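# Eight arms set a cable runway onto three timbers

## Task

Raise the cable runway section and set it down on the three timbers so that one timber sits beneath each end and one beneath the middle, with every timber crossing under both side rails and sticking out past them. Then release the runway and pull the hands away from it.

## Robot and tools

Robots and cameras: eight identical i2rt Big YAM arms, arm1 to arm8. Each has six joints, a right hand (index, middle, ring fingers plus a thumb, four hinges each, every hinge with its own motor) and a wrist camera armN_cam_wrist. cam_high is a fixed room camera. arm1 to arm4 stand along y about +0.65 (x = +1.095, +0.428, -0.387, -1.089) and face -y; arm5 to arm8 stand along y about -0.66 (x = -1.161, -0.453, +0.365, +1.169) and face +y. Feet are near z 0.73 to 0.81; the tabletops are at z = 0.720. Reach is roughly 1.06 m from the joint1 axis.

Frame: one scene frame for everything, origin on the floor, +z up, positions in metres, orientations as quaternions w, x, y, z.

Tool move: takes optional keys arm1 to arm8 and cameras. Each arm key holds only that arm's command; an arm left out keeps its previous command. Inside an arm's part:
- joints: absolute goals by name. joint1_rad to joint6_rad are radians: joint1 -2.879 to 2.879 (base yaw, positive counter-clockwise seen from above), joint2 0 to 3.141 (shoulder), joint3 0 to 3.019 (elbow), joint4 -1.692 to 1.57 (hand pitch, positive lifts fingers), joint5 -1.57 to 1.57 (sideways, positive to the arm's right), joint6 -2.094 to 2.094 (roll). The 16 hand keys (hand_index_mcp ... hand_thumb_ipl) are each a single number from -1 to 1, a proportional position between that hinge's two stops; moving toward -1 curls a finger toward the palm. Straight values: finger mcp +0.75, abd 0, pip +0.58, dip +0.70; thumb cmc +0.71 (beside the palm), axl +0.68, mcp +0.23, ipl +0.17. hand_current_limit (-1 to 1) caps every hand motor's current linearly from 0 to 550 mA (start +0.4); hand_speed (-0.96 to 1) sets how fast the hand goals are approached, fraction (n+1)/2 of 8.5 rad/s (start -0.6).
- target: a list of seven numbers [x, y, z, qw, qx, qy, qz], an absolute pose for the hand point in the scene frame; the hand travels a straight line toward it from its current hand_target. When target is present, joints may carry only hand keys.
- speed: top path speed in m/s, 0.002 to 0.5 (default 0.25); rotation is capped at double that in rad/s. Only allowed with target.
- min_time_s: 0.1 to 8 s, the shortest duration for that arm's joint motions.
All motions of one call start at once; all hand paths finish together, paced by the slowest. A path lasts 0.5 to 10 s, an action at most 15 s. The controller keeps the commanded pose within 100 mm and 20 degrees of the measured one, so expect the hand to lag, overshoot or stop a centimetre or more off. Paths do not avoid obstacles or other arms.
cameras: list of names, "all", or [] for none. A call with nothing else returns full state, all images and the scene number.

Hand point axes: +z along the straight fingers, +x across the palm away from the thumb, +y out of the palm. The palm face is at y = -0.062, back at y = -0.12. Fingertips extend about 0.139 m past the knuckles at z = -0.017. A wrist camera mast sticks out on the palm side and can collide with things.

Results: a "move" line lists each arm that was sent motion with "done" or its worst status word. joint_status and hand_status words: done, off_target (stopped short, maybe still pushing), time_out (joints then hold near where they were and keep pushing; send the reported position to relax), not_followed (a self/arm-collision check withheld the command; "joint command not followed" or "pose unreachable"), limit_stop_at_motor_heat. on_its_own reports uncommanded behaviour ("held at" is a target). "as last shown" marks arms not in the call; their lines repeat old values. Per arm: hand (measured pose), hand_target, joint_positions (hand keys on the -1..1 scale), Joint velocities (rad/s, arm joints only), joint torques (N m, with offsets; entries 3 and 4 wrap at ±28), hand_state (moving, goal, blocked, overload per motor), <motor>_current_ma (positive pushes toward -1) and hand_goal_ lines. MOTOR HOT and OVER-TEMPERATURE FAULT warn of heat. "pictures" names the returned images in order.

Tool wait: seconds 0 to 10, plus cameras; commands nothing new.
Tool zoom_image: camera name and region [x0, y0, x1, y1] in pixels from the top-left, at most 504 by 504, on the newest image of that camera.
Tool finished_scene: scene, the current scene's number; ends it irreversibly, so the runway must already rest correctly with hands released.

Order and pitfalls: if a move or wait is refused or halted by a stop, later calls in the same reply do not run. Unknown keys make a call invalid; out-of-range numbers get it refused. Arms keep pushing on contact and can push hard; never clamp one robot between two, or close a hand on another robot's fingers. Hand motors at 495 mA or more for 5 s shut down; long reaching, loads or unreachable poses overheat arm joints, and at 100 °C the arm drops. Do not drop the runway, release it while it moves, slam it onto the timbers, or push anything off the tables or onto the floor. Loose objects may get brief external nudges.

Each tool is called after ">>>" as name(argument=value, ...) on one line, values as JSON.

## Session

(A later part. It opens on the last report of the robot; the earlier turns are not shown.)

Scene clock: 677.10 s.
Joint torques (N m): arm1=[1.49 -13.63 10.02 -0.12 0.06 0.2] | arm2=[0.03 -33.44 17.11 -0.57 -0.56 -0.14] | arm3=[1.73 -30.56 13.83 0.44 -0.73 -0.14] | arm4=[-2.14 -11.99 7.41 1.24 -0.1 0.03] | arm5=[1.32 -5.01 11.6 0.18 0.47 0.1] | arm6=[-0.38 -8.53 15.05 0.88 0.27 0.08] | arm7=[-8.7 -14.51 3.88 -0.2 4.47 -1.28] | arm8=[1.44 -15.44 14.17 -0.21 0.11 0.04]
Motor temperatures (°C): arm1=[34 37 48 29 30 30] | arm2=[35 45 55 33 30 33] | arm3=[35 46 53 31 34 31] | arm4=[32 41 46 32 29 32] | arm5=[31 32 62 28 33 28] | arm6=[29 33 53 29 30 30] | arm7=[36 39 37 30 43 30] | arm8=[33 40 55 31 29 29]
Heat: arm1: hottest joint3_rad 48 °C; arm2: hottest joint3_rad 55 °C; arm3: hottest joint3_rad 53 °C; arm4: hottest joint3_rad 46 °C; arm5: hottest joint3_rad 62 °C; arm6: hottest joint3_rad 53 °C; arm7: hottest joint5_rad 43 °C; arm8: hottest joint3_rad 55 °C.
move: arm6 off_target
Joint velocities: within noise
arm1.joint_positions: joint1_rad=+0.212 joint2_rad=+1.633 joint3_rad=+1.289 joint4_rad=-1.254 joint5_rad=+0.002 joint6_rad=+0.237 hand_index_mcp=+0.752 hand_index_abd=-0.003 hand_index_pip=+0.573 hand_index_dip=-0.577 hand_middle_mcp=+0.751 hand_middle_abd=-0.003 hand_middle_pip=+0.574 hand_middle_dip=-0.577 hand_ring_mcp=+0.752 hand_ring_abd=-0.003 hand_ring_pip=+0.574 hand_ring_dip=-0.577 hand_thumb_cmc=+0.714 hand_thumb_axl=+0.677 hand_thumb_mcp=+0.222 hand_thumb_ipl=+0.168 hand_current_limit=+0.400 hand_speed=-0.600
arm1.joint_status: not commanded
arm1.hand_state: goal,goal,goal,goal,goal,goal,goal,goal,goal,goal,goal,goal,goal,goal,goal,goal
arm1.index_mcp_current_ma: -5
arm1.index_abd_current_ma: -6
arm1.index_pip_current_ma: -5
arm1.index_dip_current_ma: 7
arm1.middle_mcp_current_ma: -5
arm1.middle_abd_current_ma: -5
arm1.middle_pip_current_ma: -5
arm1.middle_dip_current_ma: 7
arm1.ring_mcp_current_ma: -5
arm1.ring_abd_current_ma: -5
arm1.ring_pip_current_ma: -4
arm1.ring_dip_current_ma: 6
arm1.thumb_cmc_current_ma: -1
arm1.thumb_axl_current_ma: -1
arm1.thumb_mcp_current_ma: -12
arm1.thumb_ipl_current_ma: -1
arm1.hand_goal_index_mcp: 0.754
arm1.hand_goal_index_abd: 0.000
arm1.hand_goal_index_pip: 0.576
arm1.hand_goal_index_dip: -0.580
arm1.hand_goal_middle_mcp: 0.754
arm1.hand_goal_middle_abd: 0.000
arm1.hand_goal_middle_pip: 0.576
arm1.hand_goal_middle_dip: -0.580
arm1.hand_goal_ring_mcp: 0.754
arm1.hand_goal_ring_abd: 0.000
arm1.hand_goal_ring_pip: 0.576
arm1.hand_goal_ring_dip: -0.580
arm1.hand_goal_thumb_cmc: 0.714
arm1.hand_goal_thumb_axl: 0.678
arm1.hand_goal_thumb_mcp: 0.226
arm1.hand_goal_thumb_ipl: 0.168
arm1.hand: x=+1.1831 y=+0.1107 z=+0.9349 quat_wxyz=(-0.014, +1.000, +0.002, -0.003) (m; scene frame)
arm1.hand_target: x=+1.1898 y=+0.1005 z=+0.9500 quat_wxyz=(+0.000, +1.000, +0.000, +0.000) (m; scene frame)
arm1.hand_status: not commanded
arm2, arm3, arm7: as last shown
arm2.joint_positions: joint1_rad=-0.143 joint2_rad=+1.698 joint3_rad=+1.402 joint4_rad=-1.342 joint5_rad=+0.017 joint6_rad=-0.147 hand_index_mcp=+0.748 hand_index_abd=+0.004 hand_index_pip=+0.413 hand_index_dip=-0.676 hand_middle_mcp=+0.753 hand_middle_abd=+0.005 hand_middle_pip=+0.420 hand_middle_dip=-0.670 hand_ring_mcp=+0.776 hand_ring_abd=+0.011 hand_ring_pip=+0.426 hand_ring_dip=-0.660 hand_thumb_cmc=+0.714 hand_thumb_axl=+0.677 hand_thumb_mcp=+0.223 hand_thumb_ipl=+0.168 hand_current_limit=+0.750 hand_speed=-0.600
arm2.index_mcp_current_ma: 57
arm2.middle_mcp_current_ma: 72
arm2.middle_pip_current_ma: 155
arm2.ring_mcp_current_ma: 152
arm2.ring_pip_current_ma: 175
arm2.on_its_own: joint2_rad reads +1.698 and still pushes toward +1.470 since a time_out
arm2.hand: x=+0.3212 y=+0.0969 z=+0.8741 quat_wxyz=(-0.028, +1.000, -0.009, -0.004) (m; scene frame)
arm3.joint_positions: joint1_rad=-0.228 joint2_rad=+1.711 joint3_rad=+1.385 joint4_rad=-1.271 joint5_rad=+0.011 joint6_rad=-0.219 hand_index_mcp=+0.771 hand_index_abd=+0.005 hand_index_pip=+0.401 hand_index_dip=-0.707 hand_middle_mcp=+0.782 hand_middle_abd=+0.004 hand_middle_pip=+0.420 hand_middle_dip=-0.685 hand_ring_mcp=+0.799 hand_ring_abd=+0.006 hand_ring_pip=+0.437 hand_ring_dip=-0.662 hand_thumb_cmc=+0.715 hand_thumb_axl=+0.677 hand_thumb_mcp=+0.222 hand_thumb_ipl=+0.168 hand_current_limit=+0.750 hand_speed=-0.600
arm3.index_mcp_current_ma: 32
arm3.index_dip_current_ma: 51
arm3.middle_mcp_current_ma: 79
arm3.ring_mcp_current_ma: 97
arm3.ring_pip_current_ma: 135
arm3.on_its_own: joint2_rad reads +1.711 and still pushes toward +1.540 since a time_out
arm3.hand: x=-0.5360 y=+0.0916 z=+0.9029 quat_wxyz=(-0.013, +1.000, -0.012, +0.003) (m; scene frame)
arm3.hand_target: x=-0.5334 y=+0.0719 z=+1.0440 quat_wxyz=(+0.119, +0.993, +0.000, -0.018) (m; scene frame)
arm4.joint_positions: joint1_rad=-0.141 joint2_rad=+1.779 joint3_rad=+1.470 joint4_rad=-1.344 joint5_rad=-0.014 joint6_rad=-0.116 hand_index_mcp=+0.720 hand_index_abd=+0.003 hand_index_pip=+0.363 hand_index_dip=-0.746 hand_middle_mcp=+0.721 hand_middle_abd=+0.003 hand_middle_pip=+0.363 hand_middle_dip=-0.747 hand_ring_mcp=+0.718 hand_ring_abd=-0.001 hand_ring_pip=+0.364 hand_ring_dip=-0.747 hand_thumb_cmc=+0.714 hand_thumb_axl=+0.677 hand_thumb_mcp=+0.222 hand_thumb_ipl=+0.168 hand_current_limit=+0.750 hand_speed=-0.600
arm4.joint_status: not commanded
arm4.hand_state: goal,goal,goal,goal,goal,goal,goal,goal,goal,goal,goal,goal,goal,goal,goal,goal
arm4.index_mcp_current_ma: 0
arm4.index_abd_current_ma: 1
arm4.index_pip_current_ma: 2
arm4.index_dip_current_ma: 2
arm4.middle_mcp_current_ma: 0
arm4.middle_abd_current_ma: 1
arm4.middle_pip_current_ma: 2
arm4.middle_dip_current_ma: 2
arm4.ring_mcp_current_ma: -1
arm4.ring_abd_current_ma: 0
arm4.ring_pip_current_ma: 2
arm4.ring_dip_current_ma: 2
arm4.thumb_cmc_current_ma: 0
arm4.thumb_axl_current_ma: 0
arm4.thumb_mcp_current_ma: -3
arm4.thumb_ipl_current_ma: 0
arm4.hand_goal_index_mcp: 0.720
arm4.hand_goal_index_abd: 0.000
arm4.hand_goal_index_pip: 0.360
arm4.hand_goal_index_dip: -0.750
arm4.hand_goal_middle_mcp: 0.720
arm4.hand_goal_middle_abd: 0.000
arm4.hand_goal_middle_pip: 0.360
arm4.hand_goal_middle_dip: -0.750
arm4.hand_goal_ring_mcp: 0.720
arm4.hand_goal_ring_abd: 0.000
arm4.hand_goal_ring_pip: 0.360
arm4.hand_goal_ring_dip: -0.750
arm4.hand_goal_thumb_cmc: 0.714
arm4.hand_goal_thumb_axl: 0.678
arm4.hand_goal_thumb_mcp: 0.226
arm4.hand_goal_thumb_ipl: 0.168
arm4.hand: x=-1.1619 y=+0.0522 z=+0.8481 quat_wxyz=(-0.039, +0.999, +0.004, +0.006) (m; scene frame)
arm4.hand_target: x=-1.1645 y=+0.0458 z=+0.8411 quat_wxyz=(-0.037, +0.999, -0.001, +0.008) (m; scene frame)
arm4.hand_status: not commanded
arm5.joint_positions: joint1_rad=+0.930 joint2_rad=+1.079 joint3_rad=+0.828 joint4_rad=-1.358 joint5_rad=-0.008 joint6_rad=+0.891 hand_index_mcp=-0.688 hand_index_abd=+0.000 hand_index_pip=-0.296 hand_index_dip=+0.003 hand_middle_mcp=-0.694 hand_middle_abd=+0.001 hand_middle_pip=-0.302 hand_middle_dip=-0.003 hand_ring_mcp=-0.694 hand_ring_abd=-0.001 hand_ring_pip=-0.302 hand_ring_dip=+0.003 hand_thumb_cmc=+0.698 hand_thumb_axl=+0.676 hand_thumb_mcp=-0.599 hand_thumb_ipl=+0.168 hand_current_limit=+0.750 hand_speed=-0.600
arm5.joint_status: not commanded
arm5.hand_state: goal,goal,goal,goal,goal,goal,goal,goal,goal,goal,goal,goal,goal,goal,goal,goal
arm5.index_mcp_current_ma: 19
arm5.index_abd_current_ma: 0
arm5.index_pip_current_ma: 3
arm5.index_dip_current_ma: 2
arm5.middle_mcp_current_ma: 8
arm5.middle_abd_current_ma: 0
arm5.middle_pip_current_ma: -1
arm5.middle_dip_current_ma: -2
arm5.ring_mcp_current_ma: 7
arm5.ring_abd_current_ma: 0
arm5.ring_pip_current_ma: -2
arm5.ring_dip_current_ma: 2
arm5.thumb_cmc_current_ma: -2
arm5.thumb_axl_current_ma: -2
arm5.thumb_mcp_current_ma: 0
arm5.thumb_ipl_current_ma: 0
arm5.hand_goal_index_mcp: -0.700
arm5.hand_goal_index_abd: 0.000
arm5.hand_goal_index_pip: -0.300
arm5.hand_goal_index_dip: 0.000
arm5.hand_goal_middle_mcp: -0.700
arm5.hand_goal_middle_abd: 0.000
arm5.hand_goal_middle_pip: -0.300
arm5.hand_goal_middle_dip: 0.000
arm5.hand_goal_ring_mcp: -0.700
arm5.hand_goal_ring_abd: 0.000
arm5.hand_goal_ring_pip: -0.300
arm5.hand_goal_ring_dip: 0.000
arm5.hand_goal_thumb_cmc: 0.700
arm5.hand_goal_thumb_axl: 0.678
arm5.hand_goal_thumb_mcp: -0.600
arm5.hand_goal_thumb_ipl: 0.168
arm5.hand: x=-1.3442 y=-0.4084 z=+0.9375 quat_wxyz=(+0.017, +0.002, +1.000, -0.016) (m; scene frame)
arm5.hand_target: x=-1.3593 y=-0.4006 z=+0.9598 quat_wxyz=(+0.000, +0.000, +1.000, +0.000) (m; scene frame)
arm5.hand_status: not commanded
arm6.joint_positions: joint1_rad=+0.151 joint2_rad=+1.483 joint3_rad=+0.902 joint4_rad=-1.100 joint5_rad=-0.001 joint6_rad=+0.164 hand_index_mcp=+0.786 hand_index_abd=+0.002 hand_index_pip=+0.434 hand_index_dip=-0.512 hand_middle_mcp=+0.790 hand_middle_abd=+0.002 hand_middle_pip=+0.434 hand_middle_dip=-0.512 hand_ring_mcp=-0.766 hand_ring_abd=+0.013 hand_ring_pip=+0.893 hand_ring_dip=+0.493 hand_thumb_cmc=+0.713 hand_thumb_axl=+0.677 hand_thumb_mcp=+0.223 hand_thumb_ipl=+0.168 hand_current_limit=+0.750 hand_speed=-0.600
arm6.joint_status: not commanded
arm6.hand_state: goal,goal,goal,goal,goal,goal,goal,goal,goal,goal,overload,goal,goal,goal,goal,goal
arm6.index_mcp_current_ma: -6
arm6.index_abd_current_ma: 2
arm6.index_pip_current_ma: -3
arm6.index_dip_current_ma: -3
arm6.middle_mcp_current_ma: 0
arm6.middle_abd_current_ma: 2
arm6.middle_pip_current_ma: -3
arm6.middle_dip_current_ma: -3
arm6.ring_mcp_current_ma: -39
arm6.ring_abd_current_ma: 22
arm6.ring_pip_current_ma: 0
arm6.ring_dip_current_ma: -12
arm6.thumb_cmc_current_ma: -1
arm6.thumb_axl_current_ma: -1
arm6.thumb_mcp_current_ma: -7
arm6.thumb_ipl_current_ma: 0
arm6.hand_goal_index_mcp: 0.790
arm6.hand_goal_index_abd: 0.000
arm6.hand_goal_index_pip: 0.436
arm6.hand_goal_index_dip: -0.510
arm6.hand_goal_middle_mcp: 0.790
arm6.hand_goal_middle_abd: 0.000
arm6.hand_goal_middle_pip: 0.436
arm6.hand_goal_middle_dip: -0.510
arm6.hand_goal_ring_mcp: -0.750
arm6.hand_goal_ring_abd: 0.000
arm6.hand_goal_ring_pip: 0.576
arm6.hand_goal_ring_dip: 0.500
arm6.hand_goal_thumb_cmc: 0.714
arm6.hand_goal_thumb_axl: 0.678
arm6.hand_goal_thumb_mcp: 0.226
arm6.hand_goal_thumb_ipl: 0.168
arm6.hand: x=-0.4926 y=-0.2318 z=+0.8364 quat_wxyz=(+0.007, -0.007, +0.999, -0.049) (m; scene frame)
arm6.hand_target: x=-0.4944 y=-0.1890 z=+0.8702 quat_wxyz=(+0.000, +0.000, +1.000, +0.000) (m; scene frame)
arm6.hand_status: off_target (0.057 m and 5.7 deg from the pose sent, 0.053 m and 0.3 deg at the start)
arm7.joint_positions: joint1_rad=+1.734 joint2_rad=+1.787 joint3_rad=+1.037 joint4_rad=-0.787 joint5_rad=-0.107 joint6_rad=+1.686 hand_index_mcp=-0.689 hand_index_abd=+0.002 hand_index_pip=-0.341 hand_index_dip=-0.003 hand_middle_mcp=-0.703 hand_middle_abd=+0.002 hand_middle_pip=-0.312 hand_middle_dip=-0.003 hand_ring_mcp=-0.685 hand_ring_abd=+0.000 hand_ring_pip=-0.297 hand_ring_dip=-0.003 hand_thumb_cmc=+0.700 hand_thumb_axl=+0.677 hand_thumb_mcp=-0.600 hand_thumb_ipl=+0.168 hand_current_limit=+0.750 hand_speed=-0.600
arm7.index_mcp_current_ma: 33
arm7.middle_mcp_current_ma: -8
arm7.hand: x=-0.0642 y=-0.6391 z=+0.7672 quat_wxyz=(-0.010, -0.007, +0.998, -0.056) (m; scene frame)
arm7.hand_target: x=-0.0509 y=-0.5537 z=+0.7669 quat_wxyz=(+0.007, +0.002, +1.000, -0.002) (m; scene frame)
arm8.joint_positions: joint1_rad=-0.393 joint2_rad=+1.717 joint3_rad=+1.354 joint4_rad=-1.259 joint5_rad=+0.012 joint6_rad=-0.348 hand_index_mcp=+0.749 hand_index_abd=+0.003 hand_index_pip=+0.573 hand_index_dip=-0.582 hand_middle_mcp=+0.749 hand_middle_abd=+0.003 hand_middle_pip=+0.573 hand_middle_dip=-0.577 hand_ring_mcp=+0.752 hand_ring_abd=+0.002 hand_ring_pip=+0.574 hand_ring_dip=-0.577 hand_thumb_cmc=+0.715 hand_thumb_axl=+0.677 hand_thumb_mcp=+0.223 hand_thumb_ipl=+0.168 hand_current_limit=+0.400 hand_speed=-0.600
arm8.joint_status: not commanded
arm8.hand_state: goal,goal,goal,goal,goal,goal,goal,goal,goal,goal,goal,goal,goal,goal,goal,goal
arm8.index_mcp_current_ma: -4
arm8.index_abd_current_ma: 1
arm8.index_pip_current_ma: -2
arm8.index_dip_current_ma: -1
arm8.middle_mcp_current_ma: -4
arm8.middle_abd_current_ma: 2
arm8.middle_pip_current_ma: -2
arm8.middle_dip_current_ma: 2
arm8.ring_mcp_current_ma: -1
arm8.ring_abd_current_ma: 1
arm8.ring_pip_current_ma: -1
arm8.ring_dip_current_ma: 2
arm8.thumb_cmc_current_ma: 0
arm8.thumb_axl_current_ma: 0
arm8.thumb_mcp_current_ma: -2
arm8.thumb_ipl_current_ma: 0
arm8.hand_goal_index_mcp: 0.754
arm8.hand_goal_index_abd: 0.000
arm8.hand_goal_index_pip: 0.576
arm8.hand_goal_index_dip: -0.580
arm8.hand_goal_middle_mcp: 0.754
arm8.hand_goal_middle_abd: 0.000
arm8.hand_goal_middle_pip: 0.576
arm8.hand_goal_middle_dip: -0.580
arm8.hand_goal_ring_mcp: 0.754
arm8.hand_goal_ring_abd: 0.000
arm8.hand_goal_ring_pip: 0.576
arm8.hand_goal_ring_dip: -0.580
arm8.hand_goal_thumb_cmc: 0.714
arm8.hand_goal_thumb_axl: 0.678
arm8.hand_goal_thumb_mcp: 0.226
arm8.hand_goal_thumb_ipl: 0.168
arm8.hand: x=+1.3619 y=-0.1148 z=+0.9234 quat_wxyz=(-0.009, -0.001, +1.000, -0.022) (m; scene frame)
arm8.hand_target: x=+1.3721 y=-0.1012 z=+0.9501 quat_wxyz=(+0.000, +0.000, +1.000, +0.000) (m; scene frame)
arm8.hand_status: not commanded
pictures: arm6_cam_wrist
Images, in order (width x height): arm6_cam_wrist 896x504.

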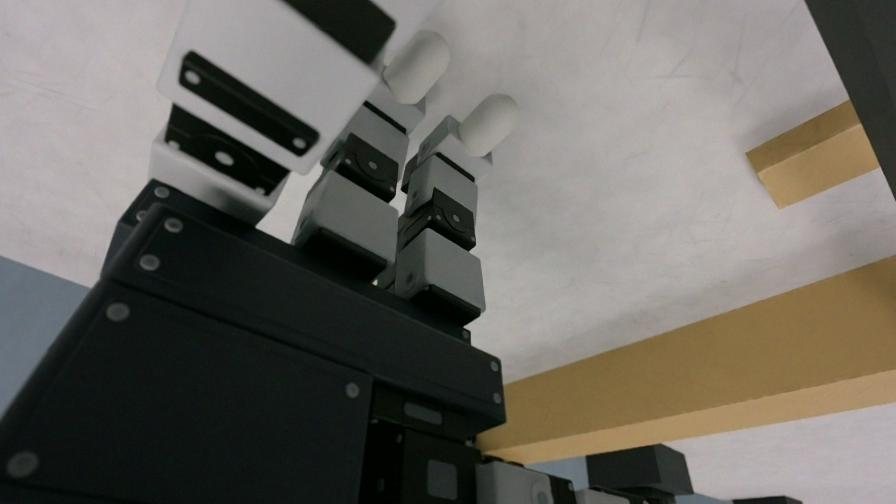

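>>> move(arm6={"target":[-0.495,-0.28,0.90,0,0,1,0],"speed":0.1}, arm7={"joints":{"joint1_rad":1.80,"joint5_rad":0.0}}, cameras=["arm8_cam_wrist","arm5_cam_wrist","arm1_cam_wrist"])

>>> zoom_image(camera="arm8_cam_wrist", region=[392, 0, 896, 504])

Scene clock: 681.13 s.
Joint torques (N m): arm1=[1.85 -13.22 10.06 -0.08 0.07 0.21] | arm2=[-0.15 -33.32 17.07 -0.38 -0.52 -0.13] | arm3=[1.73 -30.56 13.87 0.49 -0.73 -0.13] | arm4=[-2.14 -12.04 7.42 1.22 -0.11 0.04] | arm5=[1.55 -5.77 11.6 0.38 0.48 0.15] | arm6=[0.97 -7.06 7.75 0.06 0.24 0.11] | arm7=[1.49 -14.33 4.83 0.08 0.89 -0.18] | arm8=[-0.62 -15.74 14.11 -0.1 0.1 0.04]
Motor temperatures (°C): arm1=[34 37 48 29 30 30] | arm2=[35 46 56 33 30 33] | arm3=[35 46 54 31 34 31] | arm4=[32 41 47 32 29 32] | arm5=[31 32 63 28 33 28] | arm6=[29 33 53 29 30 30] | arm7=[36 39 36 30 46 30] | arm8=[33 40 55 31 29 29]
Heat: arm1: hottest joint3_rad 48 °C; arm2: hottest joint3_rad 56 °C; arm3: hottest joint3_rad 54 °C; arm4: hottest joint3_rad 47 °C; arm5: hottest joint3_rad 63 °C; arm6: hottest joint3_rad 53 °C; arm7: hottest joint5_rad 46 °C; arm8: hottest joint3_rad 55 °C.
move: arm6 done; arm7 done
Joint velocities: within noise
arm1, arm2, arm3, arm4, arm5, arm8: as last shown
arm2.on_its_own: joint2_rad reads +1.698 and still pushes toward +1.470 since a time_out
arm3.on_its_own: joint2_rad reads +1.711 and still pushes toward +1.540 since a time_out
arm3.hand: x=-0.5360 y=+0.0916 z=+0.9031 quat_wxyz=(-0.013, +1.000, -0.012, +0.003) (m; scene frame)
arm3.hand_target: x=-0.5334 y=+0.0720 z=+1.0442 quat_wxyz=(+0.119, +0.993, +0.000, -0.018) (m; scene frame)
arm6.joint_positions: joint1_rad=+0.184 joint2_rad=+1.226 joint3_rad=+0.822 joint4_rad=-1.179 joint5_rad=-0.001 joint6_rad=+0.210 hand_index_mcp=+0.786 hand_index_abd=+0.002 hand_index_pip=+0.434 hand_index_dip=-0.512 hand_middle_mcp=+0.790 hand_middle_abd=+0.002 hand_middle_pip=+0.434 hand_middle_dip=-0.512 hand_ring_mcp=-0.728 hand_ring_abd=+0.003 hand_ring_pip=+0.999 hand_ring_dip=+0.503 hand_thumb_cmc=+0.713 hand_thumb_axl=+0.677 hand_thumb_mcp=+0.223 hand_thumb_ipl=+0.168 hand_current_limit=+0.750 hand_speed=-0.600
arm6.joint_status: not commanded
arm6.hand_state: goal,goal,goal,goal,goal,goal,goal,goal,blocked,goal,overload,goal,goal,goal,goal,goal
arm6.index_mcp_current_ma: -6
arm6.index_abd_current_ma: 2
arm6.index_pip_current_ma: -3
arm6.index_dip_current_ma: -3
arm6.middle_mcp_current_ma: 0
arm6.middle_abd_current_ma: 2
arm6.middle_pip_current_ma: -3
arm6.middle_dip_current_ma: -3
arm6.ring_mcp_current_ma: 59
arm6.ring_abd_current_ma: 4
arm6.ring_pip_current_ma: 0
arm6.ring_dip_current_ma: 5
arm6.thumb_cmc_current_ma: -1
arm6.thumb_axl_current_ma: -1
arm6.thumb_mcp_current_ma: -7
arm6.thumb_ipl_current_ma: 0
arm6.hand_goal_index_mcp: 0.790
arm6.hand_goal_index_abd: 0.000
arm6.hand_goal_index_pip: 0.436
arm6.hand_goal_index_dip: -0.510
arm6.hand_goal_middle_mcp: 0.790
arm6.hand_goal_middle_abd: 0.000
arm6.hand_goal_middle_pip: 0.436
arm6.hand_goal_middle_dip: -0.510
arm6.hand_goal_ring_mcp: -0.750
arm6.hand_goal_ring_abd: 0.000
arm6.hand_goal_ring_pip: 0.576
arm6.hand_goal_ring_dip: 0.500
arm6.hand_goal_thumb_cmc: 0.714
arm6.hand_goal_thumb_axl: 0.678
arm6.hand_goal_thumb_mcp: 0.226
arm6.hand_goal_thumb_ipl: 0.168
arm6.hand: x=-0.4937 y=-0.2761 z=+0.8979 quat_wxyz=(-0.001, +0.000, +1.000, -0.001) (m; scene frame)
arm6.hand_target: x=-0.4950 y=-0.2799 z=+0.9000 quat_wxyz=(+0.000, +0.000, +1.000, +0.000) (m; scene frame)
arm6.hand_status: done (0.005 m and 0.2 deg from the pose sent, 0.080 m and 5.7 deg at the start)
arm7.joint_positions: joint1_rad=+1.803 joint2_rad=+1.787 joint3_rad=+1.021 joint4_rad=-0.795 joint5_rad=-0.015 joint6_rad=+1.579 hand_index_mcp=-0.668 hand_index_abd=+0.003 hand_index_pip=-0.307 hand_index_dip=-0.003 hand_middle_mcp=-0.694 hand_middle_abd=+0.002 hand_middle_pip=-0.302 hand_middle_dip=-0.003 hand_ring_mcp=-0.685 hand_ring_abd=+0.000 hand_ring_pip=-0.297 hand_ring_dip=-0.003 hand_thumb_cmc=+0.700 hand_thumb_axl=+0.677 hand_thumb_mcp=-0.600 hand_thumb_ipl=+0.168 hand_current_limit=+0.750 hand_speed=-0.600
arm7.joint_status: all done
arm7.hand_state: blocked,goal,goal,goal,goal,goal,goal,goal,goal,goal,goal,goal,goal,goal,goal,goal
arm7.index_mcp_current_ma: 114
arm7.index_abd_current_ma: 5
arm7.index_pip_current_ma: -18
arm7.index_dip_current_ma: -6
arm7.middle_mcp_current_ma: 16
arm7.middle_abd_current_ma: 4
arm7.middle_pip_current_ma: -4
arm7.middle_dip_current_ma: -6
arm7.ring_mcp_current_ma: 45
arm7.ring_abd_current_ma: 1
arm7.ring_pip_current_ma: 5
arm7.ring_dip_current_ma: -5
arm7.thumb_cmc_current_ma: 1
arm7.thumb_axl_current_ma: -2
arm7.thumb_mcp_current_ma: 1
arm7.thumb_ipl_current_ma: -1
arm7.hand_goal_index_mcp: -0.700
arm7.hand_goal_index_abd: 0.000
arm7.hand_goal_index_pip: -0.300
arm7.hand_goal_index_dip: 0.000
arm7.hand_goal_middle_mcp: -0.700
arm7.hand_goal_middle_abd: 0.000
arm7.hand_goal_middle_pip: -0.300
arm7.hand_goal_middle_dip: 0.000
arm7.hand_goal_ring_mcp: -0.700
arm7.hand_goal_ring_abd: 0.000
arm7.hand_goal_ring_pip: -0.300
arm7.hand_goal_ring_dip: 0.000
arm7.hand_goal_thumb_cmc: 0.700
arm7.hand_goal_thumb_axl: 0.678
arm7.hand_goal_thumb_mcp: -0.600
arm7.hand_goal_thumb_ipl: 0.168
arm7.hand: x=-0.0666 y=-0.6496 z=+0.7702 quat_wxyz=(-0.004, -0.095, +0.995, -0.009) (m; scene frame)
arm7.hand_target: x=-0.0613 y=-0.6440 z=+0.7673 quat_wxyz=(+0.007, -0.105, +0.994, +0.000) (m; scene frame)
arm7.hand_status: not commanded
pictures: arm1_cam_wrist, arm5_cam_wrist, arm8_cam_wrist
Images, in order (width x height): arm1_cam_wrist 896x504, arm5_cam_wrist 896x504, arm8_cam_wrist 896x504.

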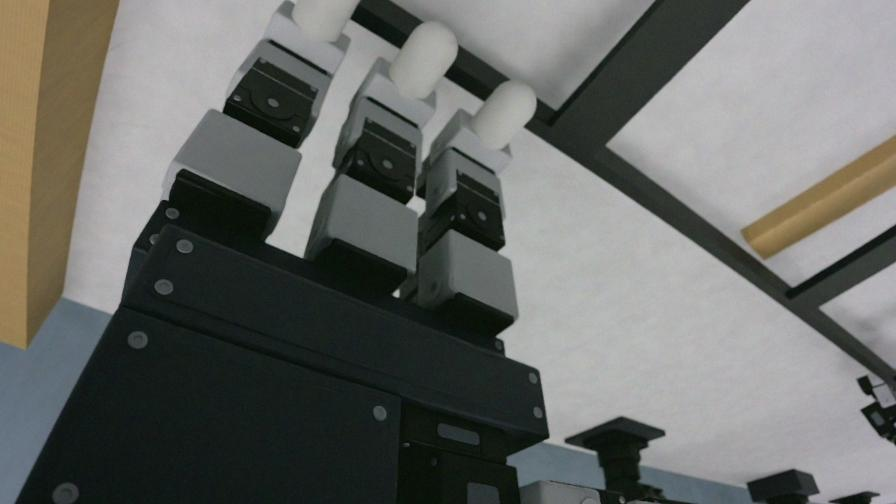

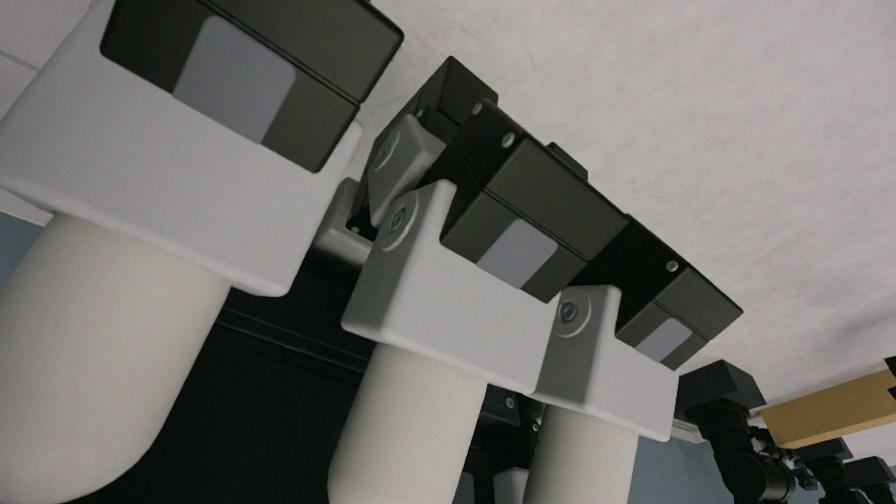

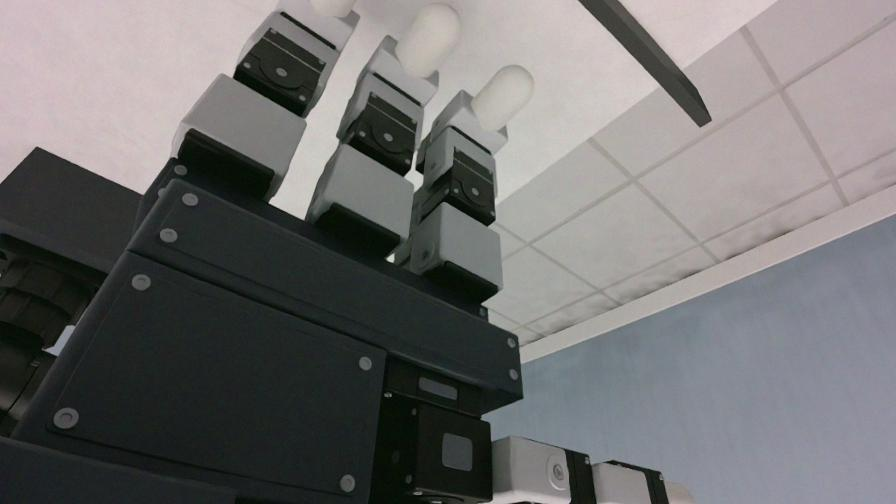

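Scaled by 1.000.

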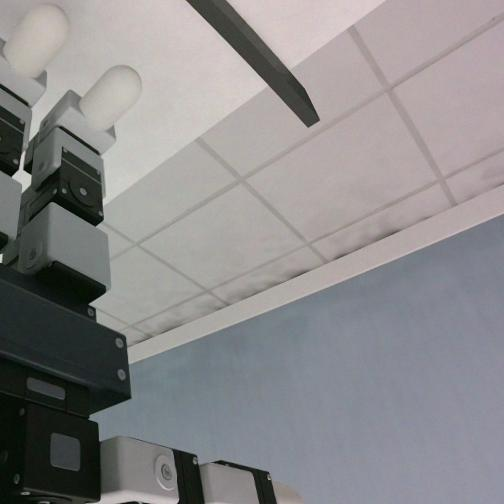

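>>> move(arm5={"target":[-1.17,-0.34,0.98,0,0,1,0],"speed":0.2}, arm8={"target":[1.17,-0.30,0.98,0,0,1,0],"speed":0.2})

>>> move(arm5={"target":[-1.17,-0.30,0.90,0,0,1,0],"speed":0.15,"joints":{"hand_index_mcp":0.754,"hand_middle_mcp":0.754,"hand_ring_mcp":0.754,"hand_index_pip":-0.75,"hand_middle_pip":-0.75,"hand_ring_pip":-0.75,"hand_index_dip":0.48,"hand_middle_dip":0.48,"hand_ring_dip":0.48}}, arm8={"target":[1.17,-0.26,0.90,0,0,1,0],"speed":0.15,"joints":{"hand_current_limit":0.75,"hand_index_mcp":0.754,"hand_middle_mcp":0.754,"hand_ring_mcp":0.754,"hand_index_pip":-0.75,"hand_middle_pip":-0.75,"hand_ring_pip":-0.75,"hand_index_dip":0.48,"hand_middle_dip":0.48,"hand_ring_dip":0.48}}, cameras=["arm8_cam_wrist","arm5_cam_wrist"])

Scene clock: 684.80 s.
Joint torques (N m): arm1=[1.38 -13.51 10.15 -0.13 0.08 0.22] | arm2=[-0.62 -33.32 17.26 -0.44 -0.55 -0.15] | arm3=[1.55 -30.45 13.83 0.46 -0.73 -0.13] | arm4=[-2.14 -11.99 7.42 1.24 -0.11 0.03] | arm5=[-1.79 -2.37 9.32 0.42 -0.03 -0.07] | arm6=[0.85 -7 7.73 0.05 0.23 0.11] | arm7=[1.55 -14.33 4.82 0.06 0.89 -0.18] | arm8=[2.14 -5.77 8.81 -0.03 0.13 0.14]
Motor temperatures (°C): arm1=[34 37 48 29 30 30] | arm2=[35 47 56 33 30 33] | arm3=[35 47 54 31 34 31] | arm4=[32 41 47 32 29 32] | arm5=[31 32 62 28 33 28] | arm6=[29 33 52 29 30 30] | arm7=[36 39 36 30 43 30] | arm8=[33 40 55 31 29 29]
Heat: arm1: hottest joint3_rad 48 °C; arm2: hottest joint3_rad 56 °C; arm3: hottest joint3_rad 54 °C; arm4: hottest joint3_rad 47 °C; arm5: hottest joint3_rad 62 °C; arm6: hottest joint3_rad 52 °C; arm7: hottest joint5_rad 43 °C; arm8: hottest joint3_rad 55 °C.
move: arm5 done; arm8 done
Joint velocities: within noise
arm1, arm2, arm3, arm4, arm6, arm7: as last shown
arm2.on_its_own: joint2_rad reads +1.698 and still pushes toward +1.470 since a time_out
arm3.on_its_own: joint2_rad reads +1.711 and still pushes toward +1.540 since a time_out
arm5.joint_positions: joint1_rad=+0.177 joint2_rad=+0.935 joint3_rad=+0.828 joint4_rad=-1.463 joint5_rad=-0.007 joint6_rad=+0.134 hand_index_mcp=-0.688 hand_index_abd=+0.000 hand_index_pip=-0.296 hand_index_dip=+0.003 hand_middle_mcp=-0.694 hand_middle_abd=+0.001 hand_middle_pip=-0.302 hand_middle_dip=-0.003 hand_ring_mcp=-0.694 hand_ring_abd=-0.001 hand_ring_pip=-0.302 hand_ring_dip=+0.003 hand_thumb_cmc=+0.698 hand_thumb_axl=+0.676 hand_thumb_mcp=-0.600 hand_thumb_ipl=+0.168 hand_current_limit=+0.750 hand_speed=-0.600
arm5.joint_status: not commanded
arm5.hand_state: goal,goal,goal,goal,goal,goal,goal,goal,goal,goal,goal,goal,goal,goal,goal,goal
arm5.index_mcp_current_ma: 19
arm5.index_abd_current_ma: 0
arm5.index_pip_current_ma: 3
arm5.index_dip_current_ma: 2
arm5.middle_mcp_current_ma: 8
arm5.middle_abd_current_ma: 0
arm5.middle_pip_current_ma: -1
arm5.middle_dip_current_ma: -2
arm5.ring_mcp_current_ma: 7
arm5.ring_abd_current_ma: 0
arm5.ring_pip_current_ma: -2
arm5.ring_dip_current_ma: 2
arm5.thumb_cmc_current_ma: -2
arm5.thumb_axl_current_ma: -2
arm5.thumb_mcp_current_ma: 0
arm5.thumb_ipl_current_ma: 0
arm5.hand_goal_index_mcp: -0.700
arm5.hand_goal_index_abd: 0.000
arm5.hand_goal_index_pip: -0.300
arm5.hand_goal_index_dip: 0.000
arm5.hand_goal_middle_mcp: -0.700
arm5.hand_goal_middle_abd: 0.000
arm5.hand_goal_middle_pip: -0.300
arm5.hand_goal_middle_dip: 0.000
arm5.hand_goal_ring_mcp: -0.700
arm5.hand_goal_ring_abd: 0.000
arm5.hand_goal_ring_pip: -0.300
arm5.hand_goal_ring_dip: 0.000
arm5.hand_goal_thumb_cmc: 0.700
arm5.hand_goal_thumb_axl: 0.678
arm5.hand_goal_thumb_mcp: -0.600
arm5.hand_goal_thumb_ipl: 0.168
arm5.hand: x=-1.1720 y=-0.3444 z=+0.9740 quat_wxyz=(+0.002, -0.001, +1.000, -0.001) (m; scene frame)
arm5.hand_target: x=-1.1699 y=-0.3401 z=+0.9799 quat_wxyz=(+0.000, +0.000, +1.000, +0.000) (m; scene frame)
arm5.hand_status: done (0.008 m and 0.3 deg from the pose sent, 0.192 m and 2.7 deg at the start)
arm6.joint_positions: joint1_rad=+0.184 joint2_rad=+1.226 joint3_rad=+0.822 joint4_rad=-1.179 joint5_rad=-0.001 joint6_rad=+0.211 hand_index_mcp=+0.786 hand_index_abd=+0.002 hand_index_pip=+0.434 hand_index_dip=-0.512 hand_middle_mcp=+0.790 hand_middle_abd=+0.002 hand_middle_pip=+0.434 hand_middle_dip=-0.512 hand_ring_mcp=-0.728 hand_ring_abd=+0.003 hand_ring_pip=+0.999 hand_ring_dip=+0.503 hand_thumb_cmc=+0.713 hand_thumb_axl=+0.677 hand_thumb_mcp=+0.223 hand_thumb_ipl=+0.168 hand_current_limit=+0.750 hand_speed=-0.600
arm6.hand: x=-0.4936 y=-0.2761 z=+0.8979 quat_wxyz=(-0.001, +0.000, +1.000, -0.001) (m; scene frame)
arm8.joint_positions: joint1_rad=+0.033 joint2_rad=+1.097 joint3_rad=+0.871 joint4_rad=-1.342 joint5_rad=+0.010 joint6_rad=+0.088 hand_index_mcp=+0.751 hand_index_abd=+0.002 hand_index_pip=+0.573 hand_index_dip=-0.582 hand_middle_mcp=+0.751 hand_middle_abd=+0.003 hand_middle_pip=+0.574 hand_middle_dip=-0.577 hand_ring_mcp=+0.752 hand_ring_abd=+0.002 hand_ring_pip=+0.574 hand_ring_dip=-0.577 hand_thumb_cmc=+0.715 hand_thumb_axl=+0.677 hand_thumb_mcp=+0.223 hand_thumb_ipl=+0.168 hand_current_limit=+0.400 hand_speed=-0.600
arm8.joint_status: not commanded
arm8.hand_state: goal,goal,goal,goal,goal,goal,goal,goal,goal,goal,goal,goal,goal,goal,goal,goal
arm8.index_mcp_current_ma: -2
arm8.index_abd_current_ma: 1
arm8.index_pip_current_ma: -2
arm8.index_dip_current_ma: -1
arm8.middle_mcp_current_ma: -2
arm8.middle_abd_current_ma: 2
arm8.middle_pip_current_ma: -1
arm8.middle_dip_current_ma: 2
arm8.ring_mcp_current_ma: -1
arm8.ring_abd_current_ma: 1
arm8.ring_pip_current_ma: -1
arm8.ring_dip_current_ma: 2
arm8.thumb_cmc_current_ma: 0
arm8.thumb_axl_current_ma: 0
arm8.thumb_mcp_current_ma: -2
arm8.thumb_ipl_current_ma: 0
arm8.hand_goal_index_mcp: 0.754
arm8.hand_goal_index_abd: 0.000
arm8.hand_goal_index_pip: 0.576
arm8.hand_goal_index_dip: -0.580
arm8.hand_goal_middle_mcp: 0.754
arm8.hand_goal_middle_abd: 0.000
arm8.hand_goal_middle_pip: 0.576
arm8.hand_goal_middle_dip: -0.580
arm8.hand_goal_ring_mcp: 0.754
arm8.hand_goal_ring_abd: 0.000
arm8.hand_goal_ring_pip: 0.576
arm8.hand_goal_ring_dip: -0.580
arm8.hand_goal_thumb_cmc: 0.714
arm8.hand_goal_thumb_axl: 0.678
arm8.hand_goal_thumb_mcp: 0.226
arm8.hand_goal_thumb_ipl: 0.168
arm8.hand: x=+1.1748 y=-0.2923 z=+0.9821 quat_wxyz=(-0.001, +0.005, +1.000, +0.006) (m; scene frame)
arm8.hand_target: x=+1.1702 y=-0.2999 z=+0.9798 quat_wxyz=(+0.000, +0.000, +1.000, +0.000) (m; scene frame)
arm8.hand_status: done (0.009 m and 0.9 deg from the pose sent, 0.273 m and 2.7 deg at the start)
pictures: none

Scene clock: 686.33 s.
Joint torques (N m): arm1=[1.67 -13.22 10.09 -0.06 0.07 0.2] | arm2=[-0.03 -33.61 17.06 -0.34 -0.54 -0.14] | arm3=[1.61 -30.51 13.83 0.49 -0.74 -0.13] | arm4=[-2.14 -11.99 7.41 1.25 -0.1 0.04] | arm5=[-1.14 -4.54 6.61 1.13 -0.03 -0.11] | arm6=[0.85 -7.18 7.79 0.03 0.24 0.11] | arm7=[1.44 -14.33 4.82 0.08 0.89 -0.19] | arm8=[2.14 -6.65 8.34 0.81 0.11 0]
Motor temperatures (°C): arm1=[34 37 48 29 30 30] | arm2=[35 47 57 33 30 33] | arm3=[35 47 55 31 34 31] | arm4=[32 41 47 32 29 32] | arm5=[31 32 62 28 33 28] | arm6=[29 33 52 29 30 30] | arm7=[36 39 36 30 43 30] | arm8=[33 39 55 31 29 29]
Heat: arm1: hottest joint3_rad 48 °C; arm2: hottest joint3_rad 57 °C; arm3: hottest joint3_rad 55 °C; arm4: hottest joint3_rad 47 °C; arm5: hottest joint3_rad 62 °C; arm6: hottest joint3_rad 52 °C; arm7: hottest joint5_rad 43 °C; arm8: hottest joint3_rad 55 °C.
move: arm5 off_target; arm8 done
Joint velocities: within noise
arm1, arm2, arm3, arm4, arm6, arm7: as last shown
arm2.on_its_own: joint2_rad reads +1.698 and still pushes toward +1.470 since a time_out
arm3.on_its_own: joint2_rad reads +1.711 and still pushes toward +1.540 since a time_out
arm5.joint_positions: joint1_rad=+0.163 joint2_rad=+1.111 joint3_rad=+0.762 joint4_rad=-1.203 joint5_rad=-0.007 joint6_rad=+0.118 hand_index_mcp=+0.753 hand_index_abd=+0.000 hand_index_pip=-0.745 hand_index_dip=+0.477 hand_middle_mcp=+0.753 hand_middle_abd=+0.001 hand_middle_pip=-0.745 hand_middle_dip=+0.478 hand_ring_mcp=+0.753 hand_ring_abd=-0.001 hand_ring_pip=-0.744 hand_ring_dip=+0.478 hand_thumb_cmc=+0.698 hand_thumb_axl=+0.676 hand_thumb_mcp=-0.600 hand_thumb_ipl=+0.168 hand_current_limit=+0.750 hand_speed=-0.600
arm5.joint_status: all done
arm5.hand_state: goal,goal,goal,goal,goal,goal,goal,goal,goal,goal,goal,goal,goal,goal,goal,goal
arm5.index_mcp_current_ma: -1
arm5.index_abd_current_ma: 0
arm5.index_pip_current_ma: 5
arm5.index_dip_current_ma: -2
arm5.middle_mcp_current_ma: -1
arm5.middle_abd_current_ma: 0
arm5.middle_pip_current_ma: 5
arm5.middle_dip_current_ma: -2
arm5.ring_mcp_current_ma: -1
arm5.ring_abd_current_ma: 0
arm5.ring_pip_current_ma: 6
arm5.ring_dip_current_ma: -2
arm5.thumb_cmc_current_ma: -2
arm5.thumb_axl_current_ma: -2
arm5.thumb_mcp_current_ma: 0
arm5.thumb_ipl_current_ma: 0
arm5.hand_goal_index_mcp: 0.754
arm5.hand_goal_index_abd: 0.000
arm5.hand_goal_index_pip: -0.750
arm5.hand_goal_index_dip: 0.480
arm5.hand_goal_middle_mcp: 0.754
arm5.hand_goal_middle_abd: 0.000
arm5.hand_goal_middle_pip: -0.750
arm5.hand_goal_middle_dip: 0.480
arm5.hand_goal_ring_mcp: 0.754
arm5.hand_goal_ring_abd: 0.000
arm5.hand_goal_ring_pip: -0.750
arm5.hand_goal_ring_dip: 0.480
arm5.hand_goal_thumb_cmc: 0.700
arm5.hand_goal_thumb_axl: 0.678
arm5.hand_goal_thumb_mcp: -0.600
arm5.hand_goal_thumb_ipl: 0.168
arm5.hand: x=-1.1738 y=-0.2976 z=+0.9103 quat_wxyz=(+0.000, -0.002, +1.000, +0.008) (m; scene frame)
arm5.hand_target: x=-1.1701 y=-0.3004 z=+0.9001 quat_wxyz=(+0.000, +0.000, +1.000, +0.000) (m; scene frame)
arm5.hand_status: off_target (0.011 m and 1.0 deg from the pose sent, 0.086 m and 0.3 deg at the start)
arm8.joint_positions: joint1_rad=+0.033 joint2_rad=+1.269 joint3_rad=+0.796 joint4_rad=-1.099 joint5_rad=+0.010 joint6_rad=+0.088 hand_index_mcp=+0.753 hand_index_abd=+0.002 hand_index_pip=-0.741 hand_index_dip=+0.478 hand_middle_mcp=+0.753 hand_middle_abd=+0.003 hand_middle_pip=-0.743 hand_middle_dip=+0.477 hand_ring_mcp=+0.753 hand_ring_abd=+0.002 hand_ring_pip=-0.743 hand_ring_dip=+0.478 hand_thumb_cmc=+0.715 hand_thumb_axl=+0.677 hand_thumb_mcp=+0.223 hand_thumb_ipl=+0.168 hand_current_limit=+0.750 hand_speed=-0.600
arm8.joint_status: all done
arm8.hand_state: goal,goal,goal,goal,goal,goal,goal,goal,goal,goal,goal,goal,goal,goal,goal,goal
arm8.index_mcp_current_ma: -1
arm8.index_abd_current_ma: 1
arm8.index_pip_current_ma: 9
arm8.index_dip_current_ma: -1
arm8.middle_mcp_current_ma: -1
arm8.middle_abd_current_ma: 2
arm8.middle_pip_current_ma: 7
arm8.middle_dip_current_ma: -2
arm8.ring_mcp_current_ma: -1
arm8.ring_abd_current_ma: 1
arm8.ring_pip_current_ma: 7
arm8.ring_dip_current_ma: -1
arm8.thumb_cmc_current_ma: 0
arm8.thumb_axl_current_ma: 0
arm8.thumb_mcp_current_ma: -2
arm8.thumb_ipl_current_ma: 0
arm8.hand_goal_index_mcp: 0.754
arm8.hand_goal_index_abd: 0.000
arm8.hand_goal_index_pip: -0.750
arm8.hand_goal_index_dip: 0.480
arm8.hand_goal_middle_mcp: 0.754
arm8.hand_goal_middle_abd: 0.000
arm8.hand_goal_middle_pip: -0.750
arm8.hand_goal_middle_dip: 0.480
arm8.hand_goal_ring_mcp: 0.754
arm8.hand_goal_ring_abd: 0.000
arm8.hand_goal_ring_pip: -0.750
arm8.hand_goal_ring_dip: 0.480
arm8.hand_goal_thumb_cmc: 0.714
arm8.hand_goal_thumb_axl: 0.678
arm8.hand_goal_thumb_mcp: 0.226
arm8.hand_goal_thumb_ipl: 0.168
arm8.hand: x=+1.1715 y=-0.2605 z=+0.9075 quat_wxyz=(-0.001, +0.005, +1.000, +0.004) (m; scene frame)
arm8.hand_target: x=+1.1701 y=-0.2602 z=+0.9001 quat_wxyz=(+0.000, +0.000, +1.000, +0.000) (m; scene frame)
arm8.hand_status: done (0.008 m and 0.7 deg from the pose sent, 0.089 m and 0.9 deg at the start)
pictures: arm5_cam_wrist, arm8_cam_wrist
Images, in order (width x height): arm5_cam_wrist 896x504, arm8_cam_wrist 896x504.

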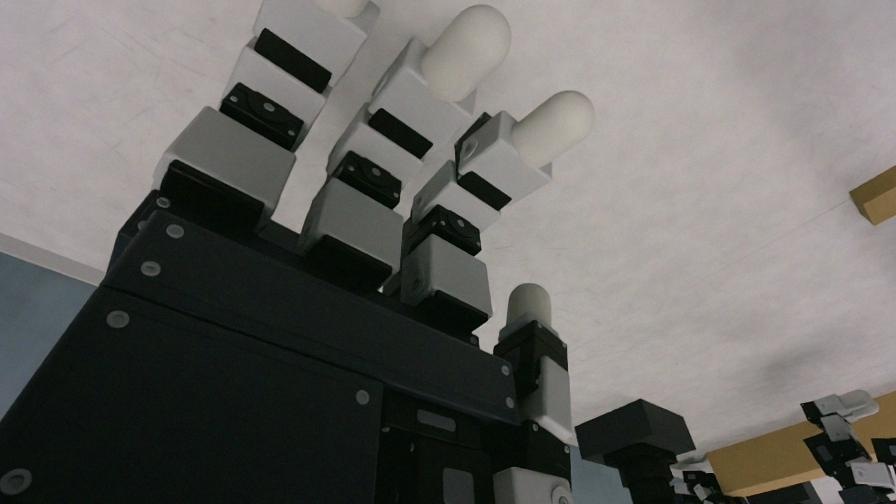

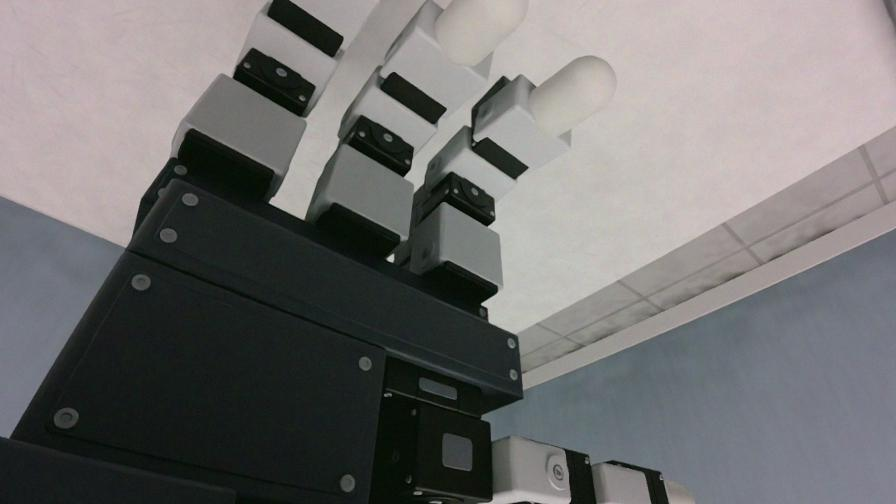

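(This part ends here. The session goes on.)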